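# Shelve the desk's cardboard box and close the closet

## Task

Pick up the cardboard box on the desk, set it on the closet's third shelf counting up from the floor, then close the closet completely; the robot must not topple or be left leaning, or the job fails.

## Robot and tools

ROBOT. An omnidirectional wheeled base carries a column about 1.7 m high. A carriage rides up and down it (lift_m, 0 to 1 m) and holds two six-joint arms, left and right, each ending in a five-finger hand. Arm bases sit about 0.57 m + lift_m above the floor; carriage parts hang roughly 0.15 m below them. A hand point reaches about 0.78 m from its shoulder but only about 0.4 m below the arm base. Parked arm: joints 1..6 = 0, 0.05, 0.05, 1.45, 0, 0. Cameras: carriage_camera (fixed, forward, tilted about 20 degrees down), left_wrist_camera and right_wrist_camera (on the little-finger side, aimed at the hand point).

FRAMES. Base frame: origin on the floor below the base centre, x forward, y left, z up, metres. The left_hand and right_hand result lines give each hand point in this frame; they often read higher than the real hand, especially at long reach or under load. base_odometry is in the frame the base had at scene start, heading in rad (left positive, -3.142 to 3.142); it counts wheel turns, so slip shows as travel and it drifts a degree or two after turns.

TOOL move. Optional fields: base, joints, speeds, min_time_s, cameras, blocking. base holds exactly one relative offset from where the base currently stands: translate_m (forward +, -2 to 2 m), strafe_m (left +, -2 to 2 m) or rotate_rad (counter-clockwise +, -6.3 to 6.3 rad). joints is one object covering both arms, keyed by joint name, each value an absolute target: lift_m (m); left_/right_joint1_rad (-2.617 to 3.054, arm yaw about vertical, 0 forward, + left); joint2_rad (0 to 3.141, shoulder, 1.57 upper arm vertical, 3.14 forward level); joint3_rad (0 to 3.141, elbow, 3.14 straight); joint4_rad (-1.57 to 1.57, wrist pitch, + lifts fingertips); joint5_rad (-1.57 to 1.57, wrist yaw, + turns fingertips right, opposite to joint 1); joint6_rad (-2.094 to 2.094, hand roll, + clockwise seen from forearm). Hand keys per side, scale -1 to 1: _hand_little, _ring, _middle, _index, _thumb_bend (+1 straight, -1 curled), _hand_thumb_turn (+1 beside palm, -1 opposite fingers); settings _hand_force_limit (-1 about 0 N to +1 about 10 N, 15 N for thumb) and _hand_speed (-0.96 to 1; full speed from +0.48). Start values: force_limit 0, speed -0.8. speeds caps this action only: translate_m/strafe_m 0.02 to 0.5 m/s, rotate_rad 0.05 to 1.57 rad/s, lift_m 0.02 to 0.27 m/s (default 0.25). min_time_s (0.1 to 8 s) sets the shortest duration of arm motions; 2 or more makes paths straighter and slower. No action runs past 15 s; a move is cut at 14 s (time_out). blocking true (default) returns when everything rests; false returns in about 0.5 s while motion continues. A joint not named keeps its last target. cameras: list of names or ["all"]; [] for none.

TOOL wait(seconds 0 to 10, cameras) lets time pass; returns early if the prior moves finish. stop(cameras) brakes all running motions; braked parts report stopped and may still press. zoom_image(camera, region [x0,y0,x1,y1] pixels, top-left origin, at most 504 by 504) enlarges part of the latest image. show_instructions shows the reference pages. finished_scene ends the scene irreversibly; the box must stay shelved and the closet shut afterwards.

RESULTS. base_status and joint_status report done, moving, off_target (resting short, maybe still pushing), not_followed (withheld by the self-collision check, line "joint command not followed"), contact_stop or time_out. After an unplanned stop or a refused call, any later move, wait and finished_scene in the same reply are skipped. motor_effort gives percent of maximum, bracketed value is the last action's peak. Per-finger load lines (e.g. left_index_load_n) give fingertip force in N, positive when pushed open; a lost grip shows as loads near 0. <side>_hand_stopped_by lists six words (little, ring, middle, index, thumb_bend, thumb_turn): moving, target, force, stalled or fault. on_its_own lists what the robot did uncommanded. MOTOR HOT appears at 75 °C; at 100 °C that arm goes limp for 30 to 60 s (OVER-TEMPERATURE FAULT, status limit_stop_at_motor_heat); resend targets after.

GRIPPING. A finger motor moves only when its target changes by at least 0.002. It halts on reaching its target or when its load hits the force limit, then locks. For a firm squeeze raise force_limit and send a more-closed target; for gentleness use hand_speed -0.94 or lower. Thumb turned fully in front (-1) lets the hand wrap objects roughly 0.035 to 0.065 m thick; thumb tip plus index pad can pinch light items up to about 0.08 m. A level hand with joints 5 and 6 at 0 has its palm down. A wrist bracket on the little-finger side can snag things.

CAUTIONS. Arms have no contact stop and keep pressing; a blocked arm springs when freed. Lift stops 0.1 to 0.3 s after hitting something and may stay pressed; raise it to free it. Base full speed into fixed items is a hard hit; drive slowly near furniture and back off about 0.2 m if pinned. The robot can tip: keep the carriage low when driving, arms tucked, load modest; don't pull away with the base while gripping a fixed handle, and don't reverse under a table edge. Watch for a lean in images or a hand z creeping up. Do not let the arms press on each other, which can end the scene. With joint 2 under 0.8, turning joint 1 outward 0.5 rad or more can hit the column. Avoid dropping the box even a few millimetres, slamming the closet, hard pushes, and overloading fingers. Park arms while thinking to avoid heat. A loose object may occasionally be nudged by outside forces.

Each tool is called after "Emit:" as name(argument=value, ...), one argument or row to a line, values as JSON.

Reference images:

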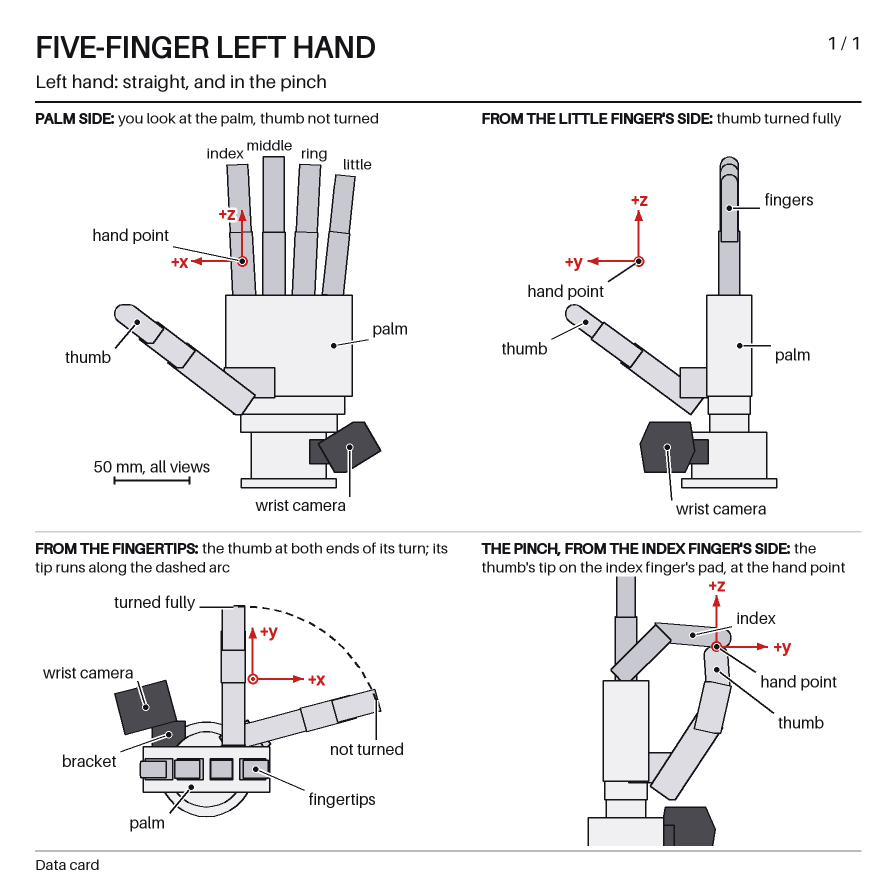

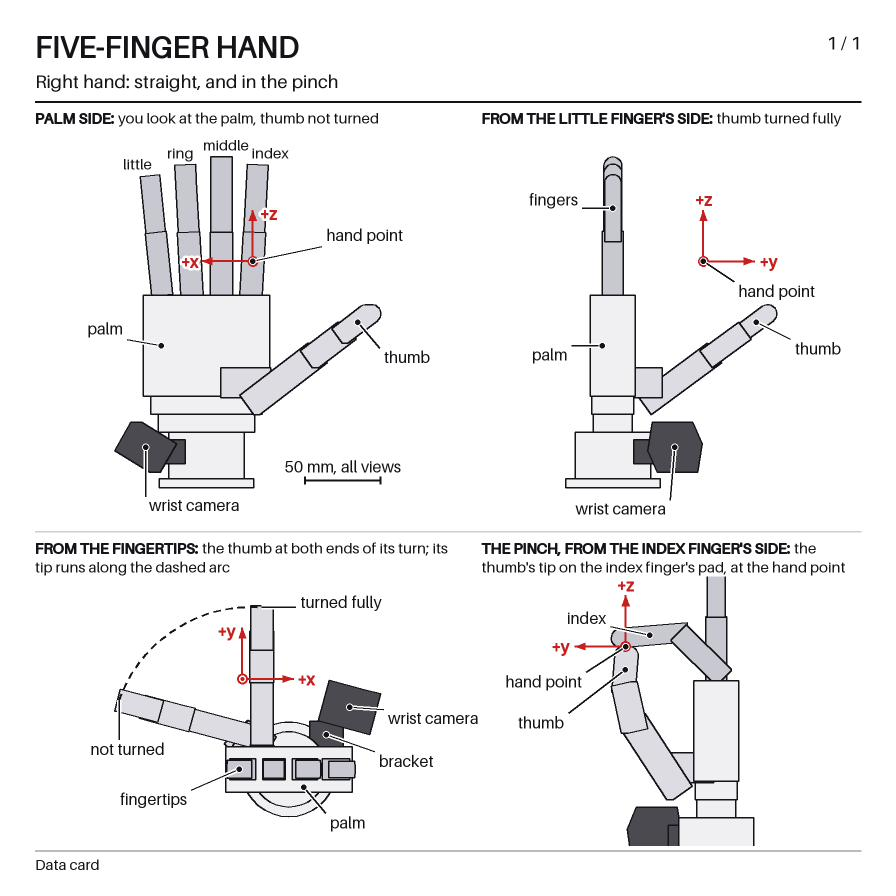

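## Session

Emit:
move(
)

Scene clock: 0.00 s.
Joint torques (N m): no reading
base_odometry: x=+0.000 y=+0.000 heading=+0.000
base_status: not commanded
joint_positions: lift_m=+0.300 left_joint1_rad=-0.012 left_joint2_rad=+0.036 left_joint3_rad=+0.049 left_joint4_rad=+1.477 left_joint5_rad=+0.027 left_joint6_rad=+0.031 right_joint1_rad=-0.008 right_joint2_rad=+0.068 right_joint3_rad=+0.054 right_joint4_rad=+1.472 right_joint5_rad=-0.050 right_joint6_rad=+0.042 left_hand_little=+1.000 left_hand_ring=+1.000 left_hand_middle=+1.000 left_hand_index=+1.000 left_hand_thumb_turn=+1.000 left_hand_thumb_bend=+1.000 left_hand_force_limit=+0.000 left_hand_speed=-0.800 right_hand_little=+1.000 right_hand_ring=+1.000 right_hand_middle=+1.000 right_hand_index=+1.000 right_hand_thumb_turn=+1.000 right_hand_thumb_bend=+1.000 right_hand_force_limit=+0.000 right_hand_speed=-0.800
joint_status: not commanded
left_hand_stopped_by: target,target,target,target,target,target
right_hand_stopped_by: target,target,target,target,target,target
left_little_load_n: 0.0
left_ring_load_n: 0.0
left_middle_load_n: 0.0
left_index_load_n: 0.0
left_thumb_bend_load_n: 0.0
left_thumb_turn_load_n: 0.0
right_little_load_n: 0.0
right_ring_load_n: 0.0
right_middle_load_n: 0.0
right_index_load_n: 0.0
right_thumb_bend_load_n: 0.0
right_thumb_turn_load_n: 0.0
motor_effort: lift_m=+34 drive_wheels=+3
left_hand: x=+0.3118 y=+0.2780 z=+1.3269 quat_wxyz=(+0.713, -0.018, +0.038, -0.700) (m; base frame)
right_hand: x=+0.3204 y=-0.2707 z=+1.3251 quat_wxyz=(+0.719, -0.057, +0.023, -0.692) (m; base frame)
pictures: carriage_camera, left_wrist_camera, right_wrist_camera
Images, in order (width x height): carriage_camera 672x504, left_wrist_camera 672x504, right_wrist_camera 672x504.

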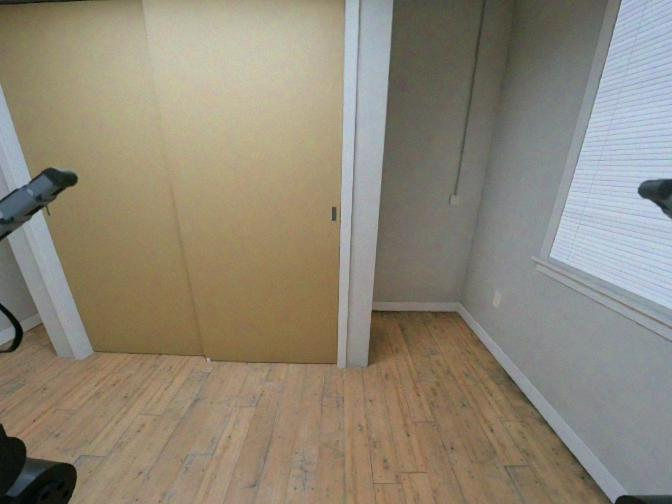

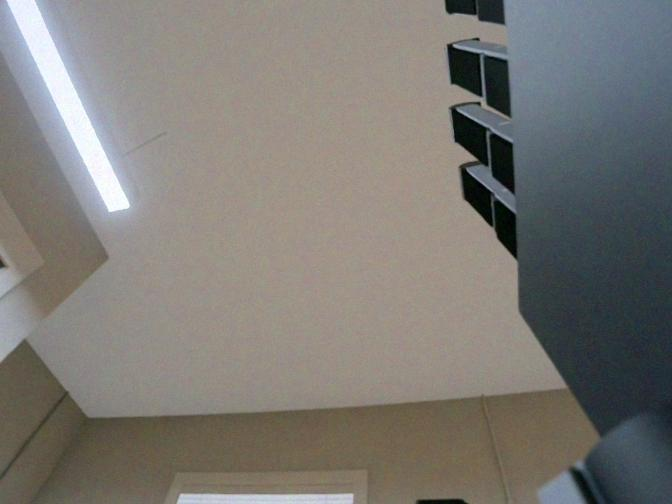

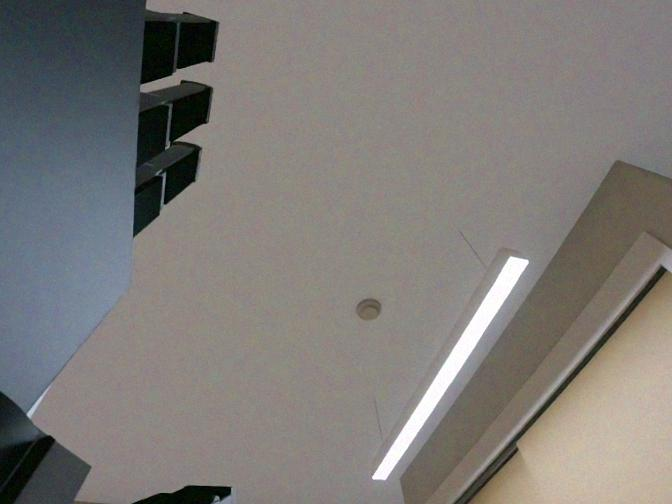

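Emit:
zoom_image(
  camera="carriage_camera",
  region=[0, 0, 400, 380],
)

Emit:
move(
  base={"rotate_rad": 1.2},
  cameras=["carriage_camera"],
)

Emit:
move(
  base={"rotate_rad": 1.2},
  cameras=["carriage_camera"],
)

Emit:
move(
  base={"rotate_rad": 1.2},
  cameras=["carriage_camera"],
)

Emit:
move(
  base={"rotate_rad": 1.2},
  cameras=["carriage_camera"],
)

Scaled by 1.260 from the camera's image (finer frame: 960x720).

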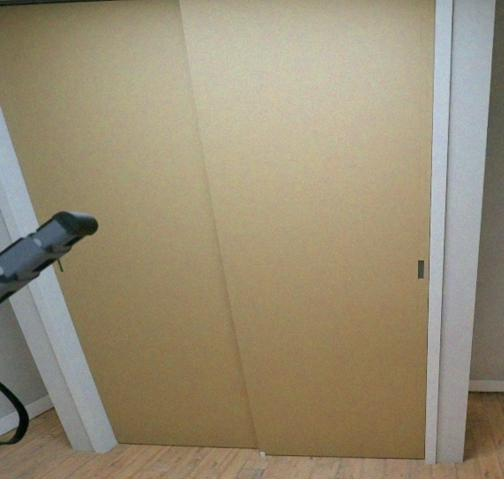

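Scene clock: 3.30 s.
Joint torques (N m): left_arm=[-0.18 3.51 4.83 0.02 0.05 0.06] | right_arm=[-0.09 4.46 4.48 -0.1 0.05 -0.16]
move: done
base_odometry: x=+0.000 y=+0.000 heading=+1.200
base_status: done
joint_positions: lift_m=+0.300 left_joint1_rad=-0.012 left_joint2_rad=+0.036 left_joint3_rad=+0.049 left_joint4_rad=+1.477 left_joint5_rad=+0.026 left_joint6_rad=+0.031 right_joint1_rad=-0.008 right_joint2_rad=+0.068 right_joint3_rad=+0.054 right_joint4_rad=+1.471 right_joint5_rad=-0.050 right_joint6_rad=+0.042 left_hand_little=+1.000 left_hand_ring=+1.000 left_hand_middle=+1.000 left_hand_index=+1.000 left_hand_thumb_turn=+1.000 left_hand_thumb_bend=+1.000 left_hand_force_limit=+0.000 left_hand_speed=-0.800 right_hand_little=+1.000 right_hand_ring=+1.000 right_hand_middle=+1.000 right_hand_index=+1.000 right_hand_thumb_turn=+1.000 right_hand_thumb_bend=+1.000 right_hand_force_limit=+0.000 right_hand_speed=-0.800
joint_status: not commanded
left_hand_stopped_by: target,target,target,target,target,target
right_hand_stopped_by: target,target,target,target,target,target
left_little_load_n: 0.0
left_ring_load_n: 0.0
left_middle_load_n: 0.0
left_index_load_n: 0.0
left_thumb_bend_load_n: 0.0
left_thumb_turn_load_n: 0.0
right_little_load_n: 0.0
right_ring_load_n: 0.0
right_middle_load_n: 0.0
right_index_load_n: 0.0
right_thumb_bend_load_n: 0.0
right_thumb_turn_load_n: 0.0
motor_effort: lift_m=+35(36) drive_wheels=+6(13)
left_hand: x=+0.3118 y=+0.2780 z=+1.3269 quat_wxyz=(+0.713, -0.019, +0.038, -0.700)
right_hand: x=+0.3209 y=-0.2707 z=+1.3250 quat_wxyz=(+0.719, -0.058, +0.024, -0.692)
Images, in order (width x height): carriage_camera 672x504.

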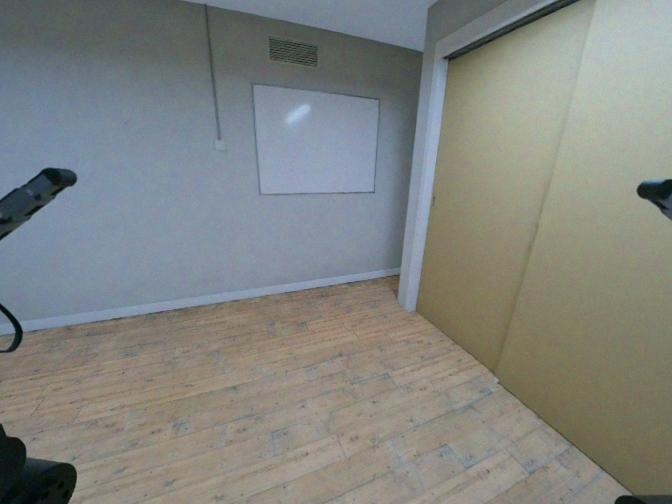

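Scene clock: 6.07 s.
Joint torques (N m): left_arm=[-0.21 3.44 4.78 -0.03 0.05 0.05] | right_arm=[0.09 4.34 4.59 -0.07 0.04 -0.21]
move: done
base_odometry: x=+0.000 y=+0.000 heading=+2.399
base_status: done
joint_positions: lift_m=+0.300 left_joint1_rad=-0.012 left_joint2_rad=+0.036 left_joint3_rad=+0.049 left_joint4_rad=+1.477 left_joint5_rad=+0.026 left_joint6_rad=+0.031 right_joint1_rad=-0.008 right_joint2_rad=+0.068 right_joint3_rad=+0.054 right_joint4_rad=+1.469 right_joint5_rad=-0.050 right_joint6_rad=+0.042 left_hand_little=+1.000 left_hand_ring=+1.000 left_hand_middle=+1.000 left_hand_index=+1.000 left_hand_thumb_turn=+1.000 left_hand_thumb_bend=+1.000 left_hand_force_limit=+0.000 left_hand_speed=-0.800 right_hand_little=+1.000 right_hand_ring=+1.000 right_hand_middle=+1.000 right_hand_index=+1.000 right_hand_thumb_turn=+1.000 right_hand_thumb_bend=+1.000 right_hand_force_limit=+0.000 right_hand_speed=-0.800
joint_status: not commanded
left_hand_stopped_by: target,target,target,target,target,target
right_hand_stopped_by: target,target,target,target,target,target
left_little_load_n: 0.0
left_ring_load_n: 0.0
left_middle_load_n: 0.0
left_index_load_n: 0.0
left_thumb_bend_load_n: 0.0
left_thumb_turn_load_n: 0.0
right_little_load_n: 0.0
right_ring_load_n: 0.0
right_middle_load_n: 0.0
right_index_load_n: 0.0
right_thumb_bend_load_n: 0.0
right_thumb_turn_load_n: 0.0
motor_effort: lift_m=+35(36) drive_wheels=+6(14)
left_hand: x=+0.3118 y=+0.2781 z=+1.3269 quat_wxyz=(+0.713, -0.019, +0.038, -0.700)
right_hand: x=+0.3212 y=-0.2707 z=+1.3249 quat_wxyz=(+0.719, -0.058, +0.024, -0.692)
Images, in order (width x height): carriage_camera 672x504.

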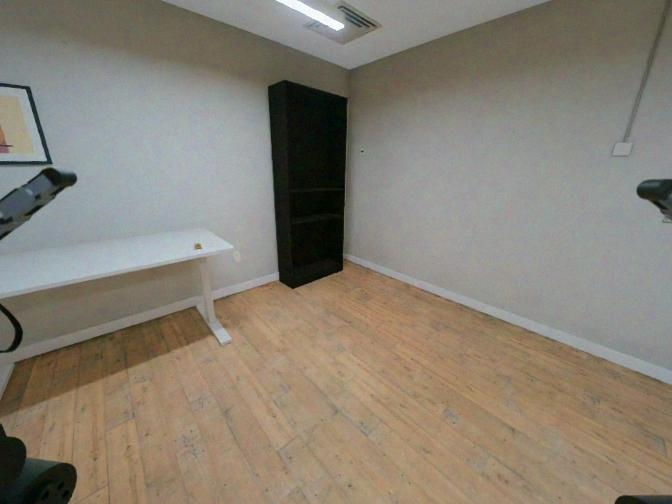

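Scene clock: 8.83 s.
Joint torques (N m): left_arm=[-0.23 3.56 4.79 -0.02 0.05 0.07] | right_arm=[0.13 4.57 4.27 -0.05 0.02 -0.2]
move: done
base_odometry: x=+0.000 y=+0.000 heading=-2.684
base_status: done
joint_positions: lift_m=+0.300 left_joint1_rad=-0.012 left_joint2_rad=+0.036 left_joint3_rad=+0.049 left_joint4_rad=+1.477 left_joint5_rad=+0.026 left_joint6_rad=+0.031 right_joint1_rad=-0.008 right_joint2_rad=+0.068 right_joint3_rad=+0.054 right_joint4_rad=+1.469 right_joint5_rad=-0.050 right_joint6_rad=+0.042 left_hand_little=+1.000 left_hand_ring=+1.000 left_hand_middle=+1.000 left_hand_index=+1.000 left_hand_thumb_turn=+1.000 left_hand_thumb_bend=+1.000 left_hand_force_limit=+0.000 left_hand_speed=-0.800 right_hand_little=+1.000 right_hand_ring=+1.000 right_hand_middle=+1.000 right_hand_index=+1.000 right_hand_thumb_turn=+1.000 right_hand_thumb_bend=+1.000 right_hand_force_limit=+0.000 right_hand_speed=-0.800
joint_status: not commanded
left_hand_stopped_by: target,target,target,target,target,target
right_hand_stopped_by: target,target,target,target,target,target
left_little_load_n: 0.0
left_ring_load_n: 0.0
left_middle_load_n: 0.0
left_index_load_n: 0.0
left_thumb_bend_load_n: 0.0
left_thumb_turn_load_n: 0.0
right_little_load_n: 0.0
right_ring_load_n: 0.0
right_middle_load_n: 0.0
right_index_load_n: 0.0
right_thumb_bend_load_n: 0.0
right_thumb_turn_load_n: 0.0
motor_effort: lift_m=+34(35) drive_wheels=+6(13)
left_hand: x=+0.3118 y=+0.2781 z=+1.3269 quat_wxyz=(+0.713, -0.019, +0.038, -0.700)
right_hand: x=+0.3214 y=-0.2707 z=+1.3248 quat_wxyz=(+0.719, -0.058, +0.025, -0.692)
Images, in order (width x height): carriage_camera 672x504.

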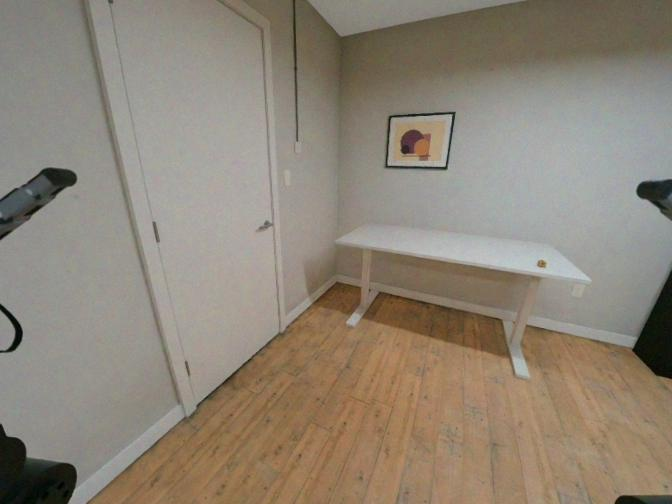

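Scene clock: 11.60 s.
Joint torques (N m): left_arm=[-0.2 3.45 4.77 0 0.06 0.07] | right_arm=[-0.13 4.38 4.45 -0.07 0.02 -0.17]
move: done
base_odometry: x=+0.000 y=+0.000 heading=-1.484
base_status: done
joint_positions: lift_m=+0.300 left_joint1_rad=-0.012 left_joint2_rad=+0.036 left_joint3_rad=+0.049 left_joint4_rad=+1.477 left_joint5_rad=+0.025 left_joint6_rad=+0.031 right_joint1_rad=-0.008 right_joint2_rad=+0.068 right_joint3_rad=+0.054 right_joint4_rad=+1.468 right_joint5_rad=-0.050 right_joint6_rad=+0.042 left_hand_little=+1.000 left_hand_ring=+1.000 left_hand_middle=+1.000 left_hand_index=+1.000 left_hand_thumb_turn=+1.000 left_hand_thumb_bend=+1.000 left_hand_force_limit=+0.000 left_hand_speed=-0.800 right_hand_little=+1.000 right_hand_ring=+1.000 right_hand_middle=+1.000 right_hand_index=+1.000 right_hand_thumb_turn=+1.000 right_hand_thumb_bend=+1.000 right_hand_force_limit=+0.000 right_hand_speed=-0.800
joint_status: not commanded
left_hand_stopped_by: target,target,target,target,target,target
right_hand_stopped_by: target,target,target,target,target,target
left_little_load_n: 0.0
left_ring_load_n: 0.0
left_middle_load_n: 0.0
left_index_load_n: 0.0
left_thumb_bend_load_n: 0.0
left_thumb_turn_load_n: 0.0
right_little_load_n: 0.0
right_ring_load_n: 0.0
right_middle_load_n: 0.0
right_index_load_n: 0.0
right_thumb_bend_load_n: 0.0
right_thumb_turn_load_n: 0.0
motor_effort: lift_m=+35(36) drive_wheels=+6(13)
left_hand: x=+0.3118 y=+0.2782 z=+1.3269 quat_wxyz=(+0.713, -0.019, +0.038, -0.700)
right_hand: x=+0.3217 y=-0.2707 z=+1.3247 quat_wxyz=(+0.719, -0.059, +0.025, -0.692)
Images, in order (width x height): carriage_camera 672x504.

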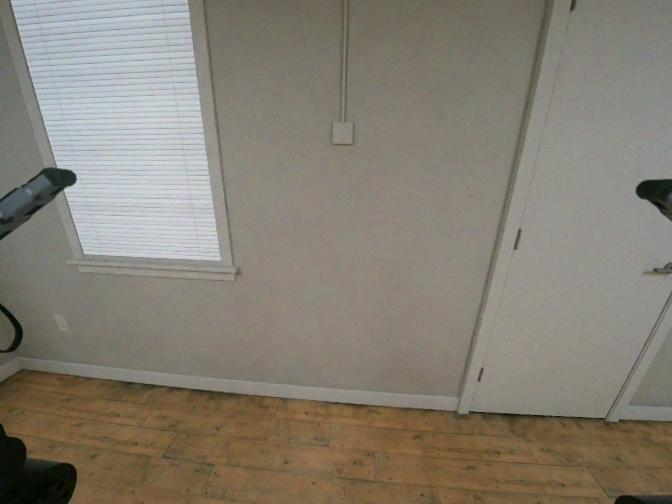

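Emit:
move(
  base={"rotate_rad": 1.484},
  cameras=["carriage_camera"],
)

Emit:
zoom_image(
  camera="carriage_camera",
  region=[260, 150, 400, 290],
)

Emit:
zoom_image(
  camera="carriage_camera",
  region=[120, 250, 380, 380],
)

Scene clock: 16.00 s.
Joint torques (N m): left_arm=[-0.21 3.63 4.86 -0.03 0.06 0.06] | right_arm=[0.03 4.31 4.55 -0.04 0.03 -0.18]
move: done
base_odometry: x=+0.000 y=+0.000 heading=-0.001
base_status: done
joint_positions: lift_m=+0.300 left_joint1_rad=-0.012 left_joint2_rad=+0.036 left_joint3_rad=+0.049 left_joint4_rad=+1.477 left_joint5_rad=+0.025 left_joint6_rad=+0.031 right_joint1_rad=-0.008 right_joint2_rad=+0.068 right_joint3_rad=+0.054 right_joint4_rad=+1.466 right_joint5_rad=-0.050 right_joint6_rad=+0.042 left_hand_little=+1.000 left_hand_ring=+1.000 left_hand_middle=+1.000 left_hand_index=+1.000 left_hand_thumb_turn=+1.000 left_hand_thumb_bend=+1.000 left_hand_force_limit=+0.000 left_hand_speed=-0.800 right_hand_little=+1.000 right_hand_ring=+1.000 right_hand_middle=+1.000 right_hand_index=+1.000 right_hand_thumb_turn=+1.000 right_hand_thumb_bend=+1.000 right_hand_force_limit=+0.000 right_hand_speed=-0.800
joint_status: not commanded
left_hand_stopped_by: target,target,target,target,target,target
right_hand_stopped_by: target,target,target,target,target,target
left_little_load_n: 0.0
left_ring_load_n: 0.0
left_middle_load_n: 0.0
left_index_load_n: 0.0
left_thumb_bend_load_n: 0.0
left_thumb_turn_load_n: 0.0
right_little_load_n: 0.0
right_ring_load_n: 0.0
right_middle_load_n: 0.0
right_index_load_n: 0.0
right_thumb_bend_load_n: 0.0
right_thumb_turn_load_n: 0.0
motor_effort: lift_m=+35(37) drive_wheels=+6(14)
left_hand: x=+0.3118 y=+0.2783 z=+1.3269 quat_wxyz=(+0.713, -0.019, +0.038, -0.700)
right_hand: x=+0.3220 y=-0.2707 z=+1.3246 quat_wxyz=(+0.719, -0.059, +0.026, -0.692)
Images, in order (width x height): carriage_camera 672x504.

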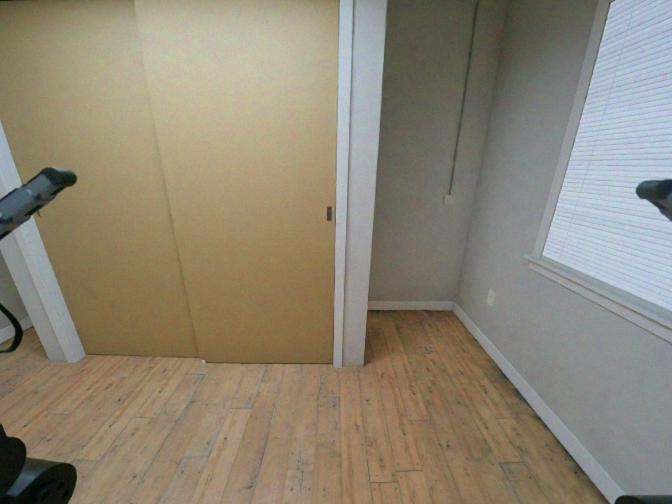

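Scaled by 3.600 from the camera's image (finer frame: 960x720).

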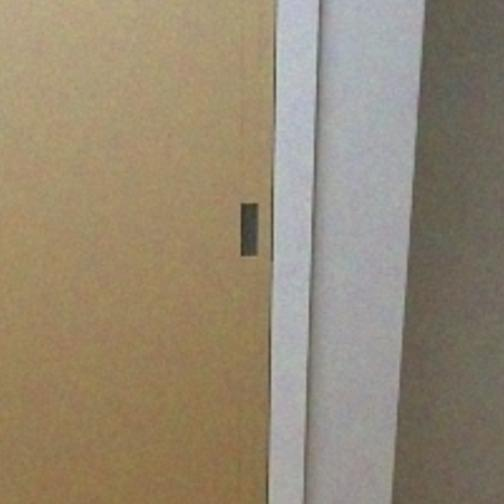

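Scaled by 1.938 from the camera's image (finer frame: 960x720).

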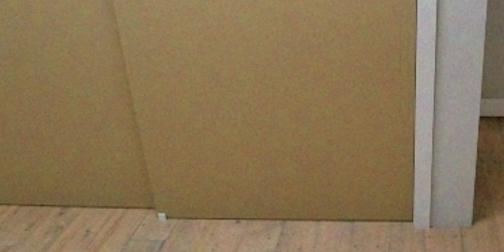

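Emit:
move(
  base={"translate_m": 0.5},
  joints={"right_joint1_rad": 0, "right_joint2_rad": 1.2, "right_joint3_rad": 1.2, "right_joint4_rad": 0, "right_joint5_rad": 0, "right_joint6_rad": 1.57, "right_hand_ring": -1, "right_hand_little": -1},
  min_time_s=3,
  cameras=["all"],
)

Scene clock: 22.70 s.
Joint torques (N m): left_arm=[-0.21 3.52 4.81 0.05 0.06 0.07] | right_arm=[0.54 -3.4 8.57 2.1 0.11 -0.03]
move: done
base_odometry: x=+0.500 y=+0.000 heading=+0.000
base_status: done
joint_positions: lift_m=+0.300 left_joint1_rad=-0.012 left_joint2_rad=+0.036 left_joint3_rad=+0.049 left_joint4_rad=+1.474 left_joint5_rad=+0.025 left_joint6_rad=+0.031 right_joint1_rad=-0.005 right_joint2_rad=+1.186 right_joint3_rad=+1.170 right_joint4_rad=+0.012 right_joint5_rad=-0.008 right_joint6_rad=+1.560 left_hand_little=+1.000 left_hand_ring=+1.000 left_hand_middle=+1.000 left_hand_index=+1.000 left_hand_thumb_turn=+1.000 left_hand_thumb_bend=+1.000 left_hand_force_limit=+0.000 left_hand_speed=-0.800 right_hand_little=-1.000 right_hand_ring=-1.000 right_hand_middle=+1.000 right_hand_index=+1.000 right_hand_thumb_turn=+1.000 right_hand_thumb_bend=+1.000 right_hand_force_limit=+0.000 right_hand_speed=-0.800
joint_status: all done
left_hand_stopped_by: target,target,target,target,target,target
right_hand_stopped_by: target,target,target,target,target,target
left_little_load_n: 0.0
left_ring_load_n: 0.0
left_middle_load_n: 0.0
left_index_load_n: 0.0
left_thumb_bend_load_n: 0.0
left_thumb_turn_load_n: 0.0
right_little_load_n: 0.0
right_ring_load_n: 0.0
right_middle_load_n: 0.0
right_index_load_n: 0.0
right_thumb_bend_load_n: 0.0
right_thumb_turn_load_n: 0.0
motor_effort: lift_m=+34(36) drive_wheels=-4(20)
left_hand: x=+0.3126 y=+0.2782 z=+1.3267 quat_wxyz=(+0.713, -0.020, +0.039, -0.700)
right_hand: x=+0.6643 y=-0.2533 z=+1.3226 quat_wxyz=(+0.706, -0.005, +0.708, -0.003)
pictures: carriage_camera, left_wrist_camera, right_wrist_camera
Images, in order (width x height): carriage_camera 672x504, left_wrist_camera 672x504, right_wrist_camera 672x504.

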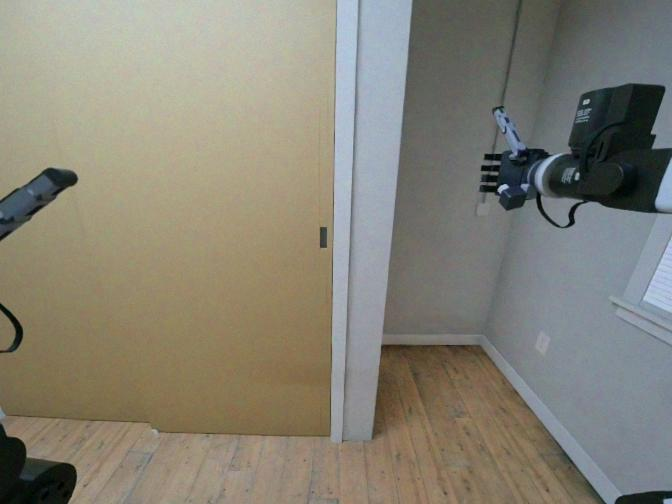

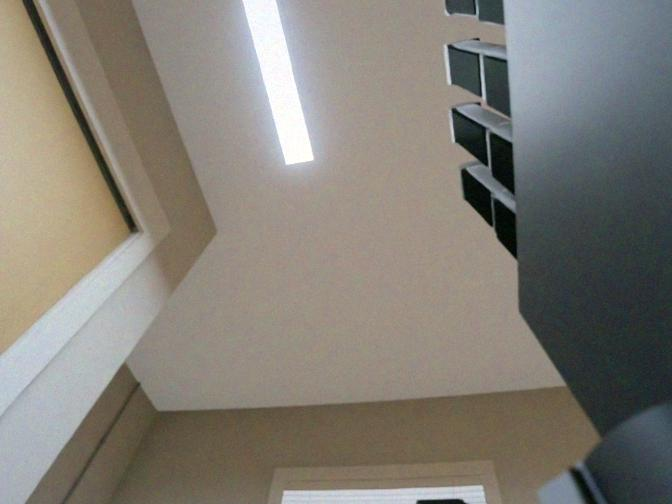

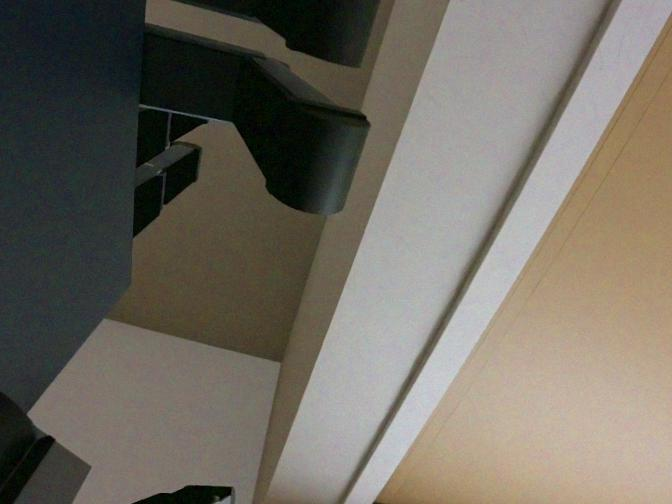

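Emit:
zoom_image(
  camera="carriage_camera",
  region=[460, 70, 672, 240],
)

Emit:
zoom_image(
  camera="carriage_camera",
  region=[280, 190, 380, 290],
)

Scaled by 2.377 from the camera's image (finer frame: 960x720).

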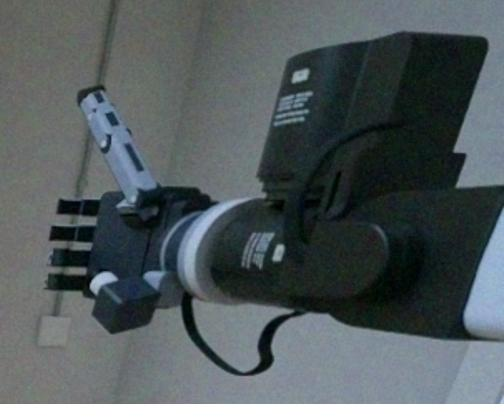

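Scaled by 5.040 from the camera's image (finer frame: 960x720).

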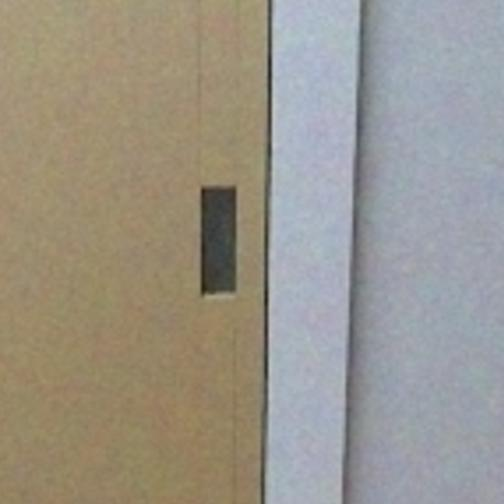

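Emit:
move(
  base={"strafe_m": 0.36},
  joints={"right_joint2_rad": 1.3, "right_joint3_rad": 0.7, "right_joint4_rad": 0.6, "lift_m": 0.14},
  min_time_s=2,
  cameras=["all"],
)

Scene clock: 29.70 s.
Joint torques (N m): left_arm=[-0.12 3.47 4.97 0.04 0.07 0.06] | right_arm=[0.18 -4.27 5.03 2.29 0.04 0.01]
move: done
base_odometry: x=+0.500 y=+0.360 heading=+0.000
base_status: done
joint_positions: lift_m=+0.140 left_joint1_rad=-0.013 left_joint2_rad=+0.036 left_joint3_rad=+0.049 left_joint4_rad=+1.474 left_joint5_rad=+0.025 left_joint6_rad=+0.031 right_joint1_rad=-0.001 right_joint2_rad=+1.284 right_joint3_rad=+0.714 right_joint4_rad=+0.590 right_joint5_rad=-0.004 right_joint6_rad=+1.561 left_hand_little=+1.000 left_hand_ring=+1.000 left_hand_middle=+1.000 left_hand_index=+1.000 left_hand_thumb_turn=+1.000 left_hand_thumb_bend=+1.000 left_hand_force_limit=+0.000 left_hand_speed=-0.800 right_hand_little=-1.000 right_hand_ring=-1.000 right_hand_middle=+1.000 right_hand_index=+1.000 right_hand_thumb_turn=+1.000 right_hand_thumb_bend=+1.000 right_hand_force_limit=+0.000 right_hand_speed=-0.800
joint_status: all done
left_hand_stopped_by: target,target,target,target,target,target
right_hand_stopped_by: target,target,target,target,target,target
left_little_load_n: 0.0
left_ring_load_n: 0.0
left_middle_load_n: 0.5
left_index_load_n: 0.0
left_thumb_bend_load_n: 0.0
left_thumb_turn_load_n: 0.0
right_little_load_n: 0.0
right_ring_load_n: -0.5
right_middle_load_n: 0.0
right_index_load_n: 0.0
right_thumb_bend_load_n: 0.0
right_thumb_turn_load_n: 0.0
motor_effort: lift_m=+31(33) drive_wheels=-2(14)
left_hand: x=+0.3125 y=+0.2782 z=+1.1670 quat_wxyz=(+0.712, -0.020, +0.039, -0.700)
right_hand: x=+0.6808 y=-0.2524 z=+1.0397 quat_wxyz=(+0.714, -0.005, +0.700, -0.003)
pictures: carriage_camera, left_wrist_camera, right_wrist_camera
Images, in order (width x height): carriage_camera 672x504, left_wrist_camera 672x504, right_wrist_camera 672x504.

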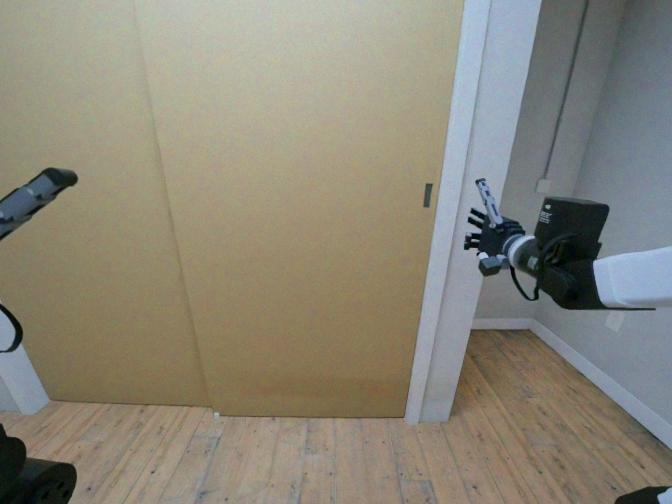

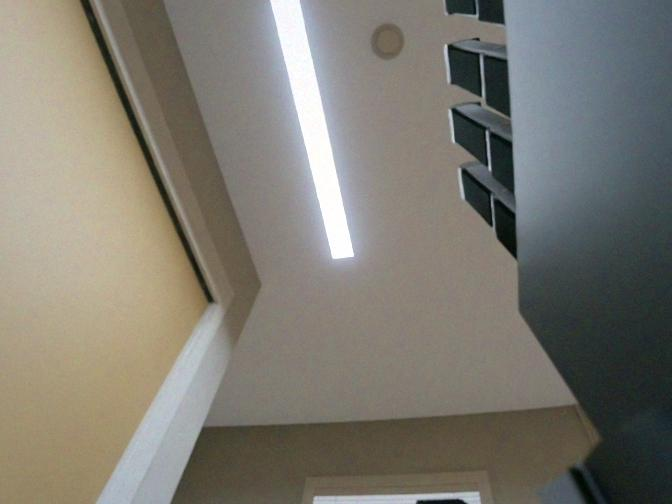

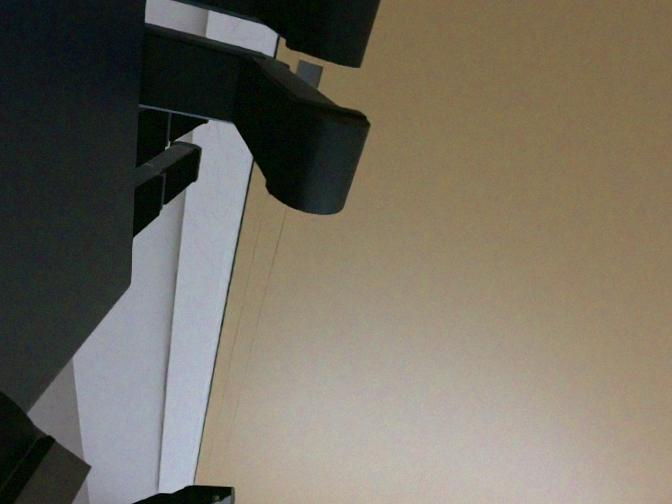

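Emit:
zoom_image(
  camera="carriage_camera",
  region=[400, 160, 540, 300],
)

Emit:
zoom_image(
  camera="right_wrist_camera",
  region=[120, 20, 400, 260],
)

Scaled by 3.600 from the camera's image (finer frame: 960x720).

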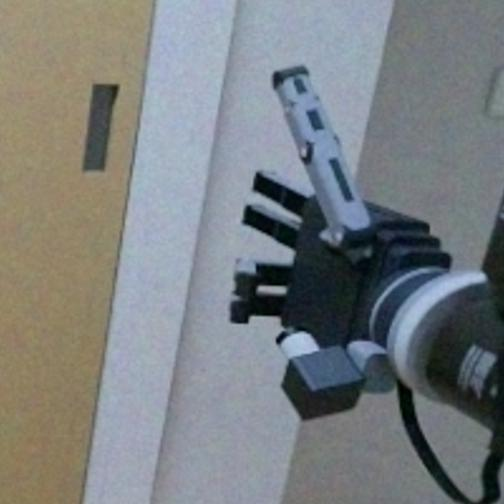

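Scaled by 1.800 from the camera's image (finer frame: 960x720).

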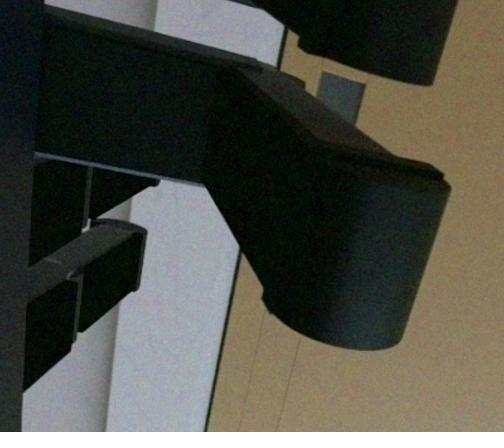

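Emit:
move(
  base={"translate_m": 0.25},
  joints={"lift_m": 0.147},
  speeds={"translate_m": 0.15},
  cameras=["carriage_camera", "right_wrist_camera"],
)

Emit:
zoom_image(
  camera="carriage_camera",
  region=[420, 130, 600, 265],
)

Emit:
zoom_image(
  camera="right_wrist_camera",
  region=[120, 20, 400, 260],
)

Scene clock: 36.17 s.
Joint torques (N m): left_arm=[-0.1 3.56 4.82 0.02 0.06 0.08] | right_arm=[0.05 -1.65 6.98 2.19 0.08 -0.02]
move: done
base_odometry: x=+0.750 y=+0.360 heading=+0.000
base_status: done
joint_positions: lift_m=+0.147 left_joint1_rad=-0.013 left_joint2_rad=+0.036 left_joint3_rad=+0.049 left_joint4_rad=+1.474 left_joint5_rad=+0.025 left_joint6_rad=+0.031 right_joint1_rad=-0.001 right_joint2_rad=+1.263 right_joint3_rad=+0.689 right_joint4_rad=+0.600 right_joint5_rad=-0.004 right_joint6_rad=+1.561 left_hand_little=+1.000 left_hand_ring=+1.000 left_hand_middle=+1.000 left_hand_index=+1.000 left_hand_thumb_turn=+1.000 left_hand_thumb_bend=+1.000 left_hand_force_limit=+0.000 left_hand_speed=-0.800 right_hand_little=-1.000 right_hand_ring=-1.000 right_hand_middle=+1.000 right_hand_index=+1.000 right_hand_thumb_turn=+1.000 right_hand_thumb_bend=+1.000 right_hand_force_limit=+0.000 right_hand_speed=-0.800
joint_status: all done
left_hand_stopped_by: target,target,target,target,target,target
right_hand_stopped_by: target,target,target,target,target,target
left_little_load_n: 0.0
left_ring_load_n: 0.0
left_middle_load_n: 0.0
left_index_load_n: 0.0
left_thumb_bend_load_n: 0.0
left_thumb_turn_load_n: 0.0
right_little_load_n: 0.0
right_ring_load_n: 0.0
right_middle_load_n: 0.0
right_index_load_n: 0.0
right_thumb_bend_load_n: 0.0
right_thumb_turn_load_n: 0.0
motor_effort: lift_m=+35(43) drive_wheels=+7(12)
left_hand: x=+0.3126 y=+0.2782 z=+1.1736 quat_wxyz=(+0.712, -0.020, +0.039, -0.700)
right_hand: x=+0.6749 y=-0.2524 z=+1.0454 quat_wxyz=(+0.716, -0.005, +0.698, -0.003)
Images, in order (width x height): carriage_camera 672x504, right_wrist_camera 672x504.

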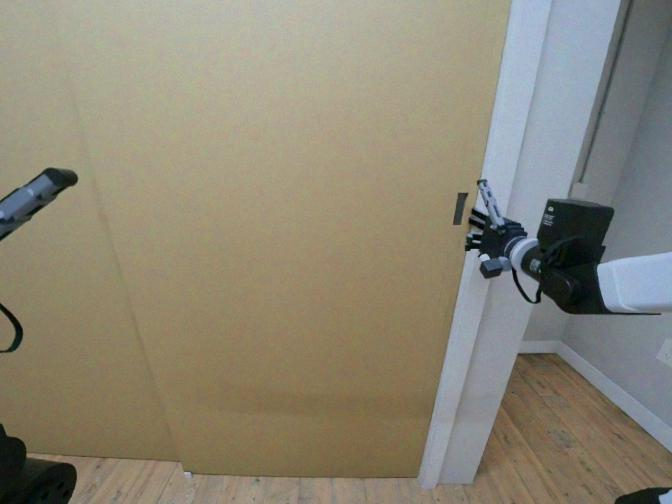

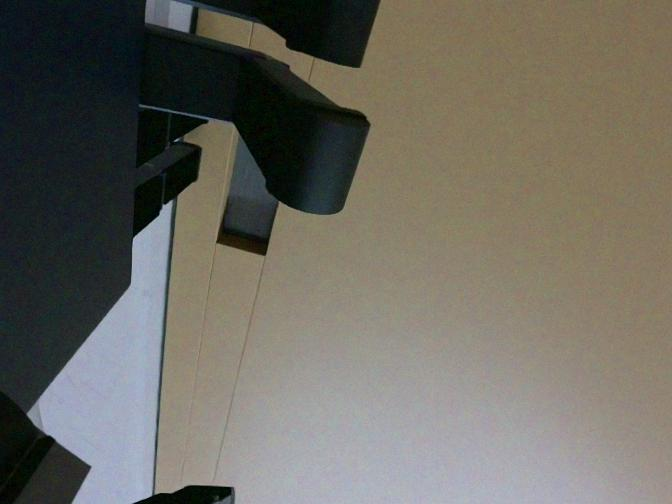

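Scaled by 2.800 from the camera's image (finer frame: 960x720).

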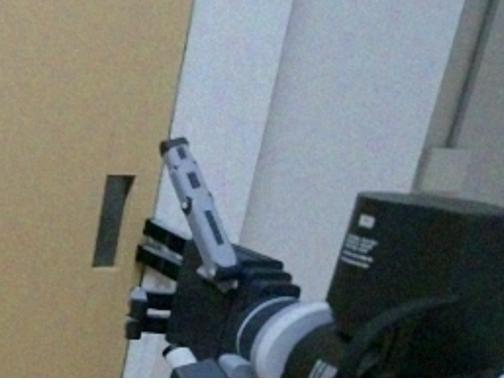

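Scaled by 1.800 from the camera's image (finer frame: 960x720).

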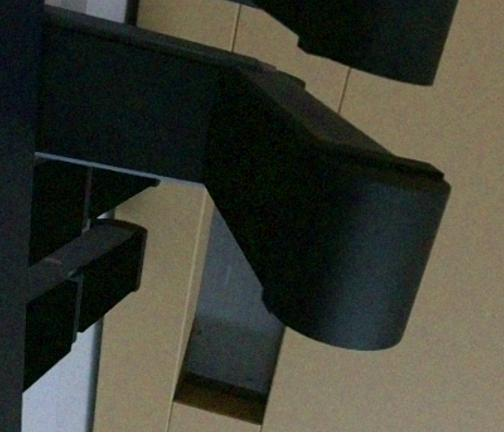

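Emit:
move(
  base={"translate_m": 0.05},
  speeds={"translate_m": 0.05},
  cameras=["carriage_camera", "right_wrist_camera"],
)

Emit:
zoom_image(
  camera="carriage_camera",
  region=[420, 150, 560, 270],
)

Emit:
zoom_image(
  camera="right_wrist_camera",
  region=[120, 20, 400, 260],
)

Scene clock: 38.80 s.
Joint torques (N m): left_arm=[-0.23 3.69 4.97 -0.01 0.04 0.07] | right_arm=[0.12 16.8 14.68 3.09 0.49 -0.01]
move: contact_stop
base_odometry: x=+0.796 y=+0.360 heading=-0.004
base_status: translate_m contact_stop (by the wheels' count: +0.046 of +0.050)
joint_positions: lift_m=+0.147 left_joint1_rad=-0.013 left_joint2_rad=+0.036 left_joint3_rad=+0.048 left_joint4_rad=+1.475 left_joint5_rad=+0.027 left_joint6_rad=+0.031 right_joint1_rad=-0.001 right_joint2_rad=+1.095 right_joint3_rad=+0.594 right_joint4_rad=+0.512 right_joint5_rad=-0.044 right_joint6_rad=+1.561 left_hand_little=+1.000 left_hand_ring=+1.000 left_hand_middle=+1.000 left_hand_index=+1.000 left_hand_thumb_turn=+1.000 left_hand_thumb_bend=+1.000 left_hand_force_limit=+0.000 left_hand_speed=-0.800 right_hand_little=-1.000 right_hand_ring=-1.000 right_hand_middle=+1.000 right_hand_index=+1.000 right_hand_thumb_turn=+1.000 right_hand_thumb_bend=+1.000 right_hand_force_limit=+0.000 right_hand_speed=-0.800
joint_status: not commanded
left_hand_stopped_by: target,target,target,target,target,target
right_hand_stopped_by: target,target,target,target,target,target
left_little_load_n: 0.0
left_ring_load_n: 0.0
left_middle_load_n: 0.0
left_index_load_n: 0.0
left_thumb_bend_load_n: 0.0
left_thumb_turn_load_n: 0.0
right_little_load_n: 0.0
right_ring_load_n: 0.0
right_middle_load_n: -4.0
right_index_load_n: 0.0
right_thumb_bend_load_n: 0.0
right_thumb_turn_load_n: 0.0
motor_effort: lift_m=+36(37) drive_wheels=+30(69)
left_hand: x=+0.3125 y=+0.2779 z=+1.1734 quat_wxyz=(+0.712, -0.019, +0.039, -0.700)
right_hand: x=+0.6372 y=-0.2446 z=+1.0424 quat_wxyz=(+0.711, -0.019, +0.703, +0.011)
Images, in order (width x height): carriage_camera 672x504, right_wrist_camera 672x504.

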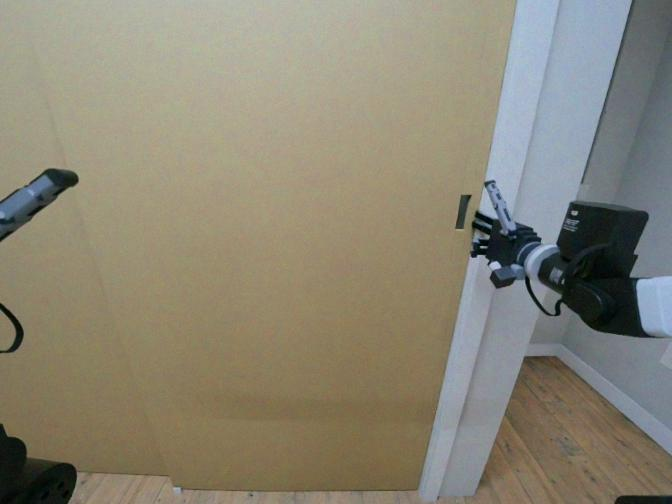

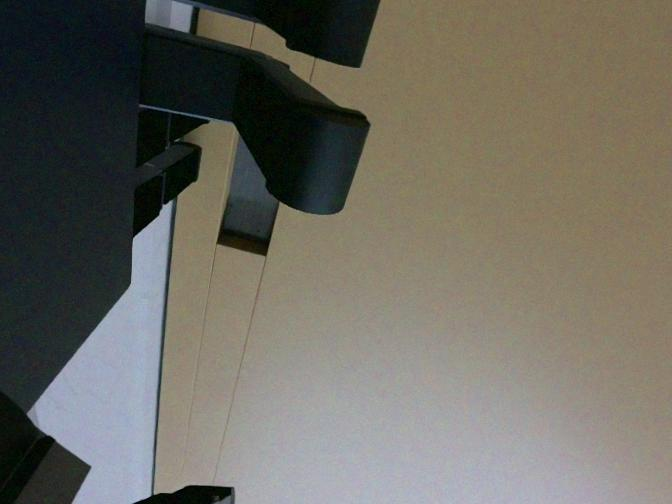

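Scaled by 3.600 from the camera's image (finer frame: 960x720).

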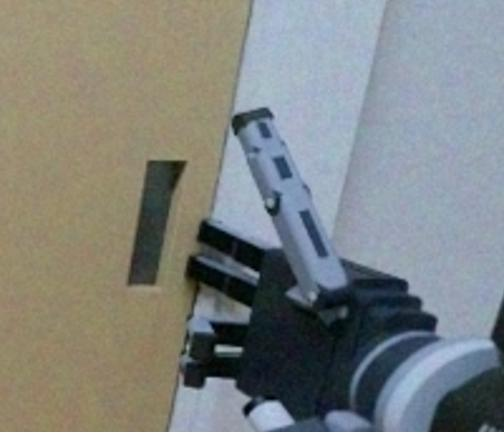

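Scaled by 1.800 from the camera's image (finer frame: 960x720).

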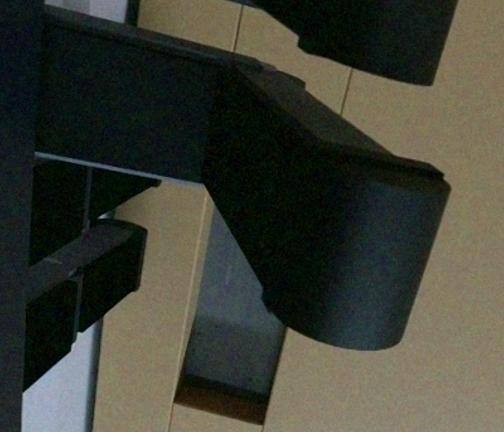

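Emit:
move(
  base={"translate_m": -0.06},
  speeds={"translate_m": 0.05},
  cameras=["carriage_camera", "right_wrist_camera"],
)

Emit:
zoom_image(
  camera="carriage_camera",
  region=[420, 150, 560, 270],
)

Scene clock: 41.10 s.
Joint torques (N m): left_arm=[-0.2 3.52 4.96 -0.01 0.05 0.07] | right_arm=[0.03 -4.16 7.94 2.1 0.18 -0.01]
move: done
base_odometry: x=+0.736 y=+0.361 heading=-0.003
base_status: done
joint_positions: lift_m=+0.147 left_joint1_rad=-0.013 left_joint2_rad=+0.036 left_joint3_rad=+0.048 left_joint4_rad=+1.475 left_joint5_rad=+0.027 left_joint6_rad=+0.031 right_joint1_rad=-0.001 right_joint2_rad=+1.285 right_joint3_rad=+0.676 right_joint4_rad=+0.614 right_joint5_rad=-0.016 right_joint6_rad=+1.561 left_hand_little=+1.000 left_hand_ring=+1.000 left_hand_middle=+1.000 left_hand_index=+1.000 left_hand_thumb_turn=+1.000 left_hand_thumb_bend=+1.000 left_hand_force_limit=+0.000 left_hand_speed=-0.800 right_hand_little=-1.000 right_hand_ring=-1.000 right_hand_middle=+1.000 right_hand_index=+1.000 right_hand_thumb_turn=+1.000 right_hand_thumb_bend=+1.000 right_hand_force_limit=+0.000 right_hand_speed=-0.800
joint_status: not commanded
left_hand_stopped_by: target,target,target,target,target,target
right_hand_stopped_by: target,target,target,target,target,target
left_little_load_n: 0.0
left_ring_load_n: 0.0
left_middle_load_n: 0.0
left_index_load_n: 0.5
left_thumb_bend_load_n: 0.0
left_thumb_turn_load_n: 0.5
right_little_load_n: 0.0
right_ring_load_n: 0.0
right_middle_load_n: -0.5
right_index_load_n: 0.0
right_thumb_bend_load_n: 0.0
right_thumb_turn_load_n: 0.0
motor_effort: lift_m=+36(37) drive_wheels=+6(19)
left_hand: x=+0.3124 y=+0.2779 z=+1.1734 quat_wxyz=(+0.712, -0.019, +0.039, -0.700)
right_hand: x=+0.6775 y=-0.2501 z=+1.0333 quat_wxyz=(+0.709, -0.009, +0.705, +0.002)
Images, in order (width x height): carriage_camera 672x504, right_wrist_camera 672x504.

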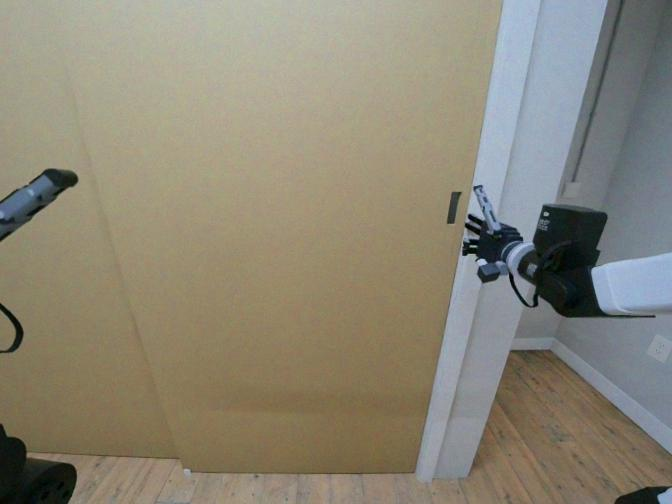

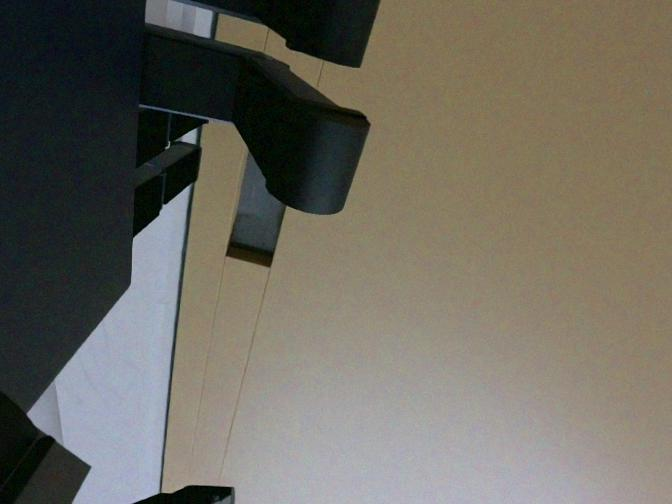

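Scaled by 3.600 from the camera's image (finer frame: 960x720).

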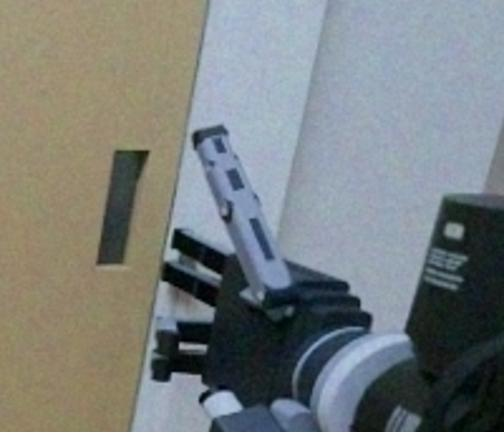

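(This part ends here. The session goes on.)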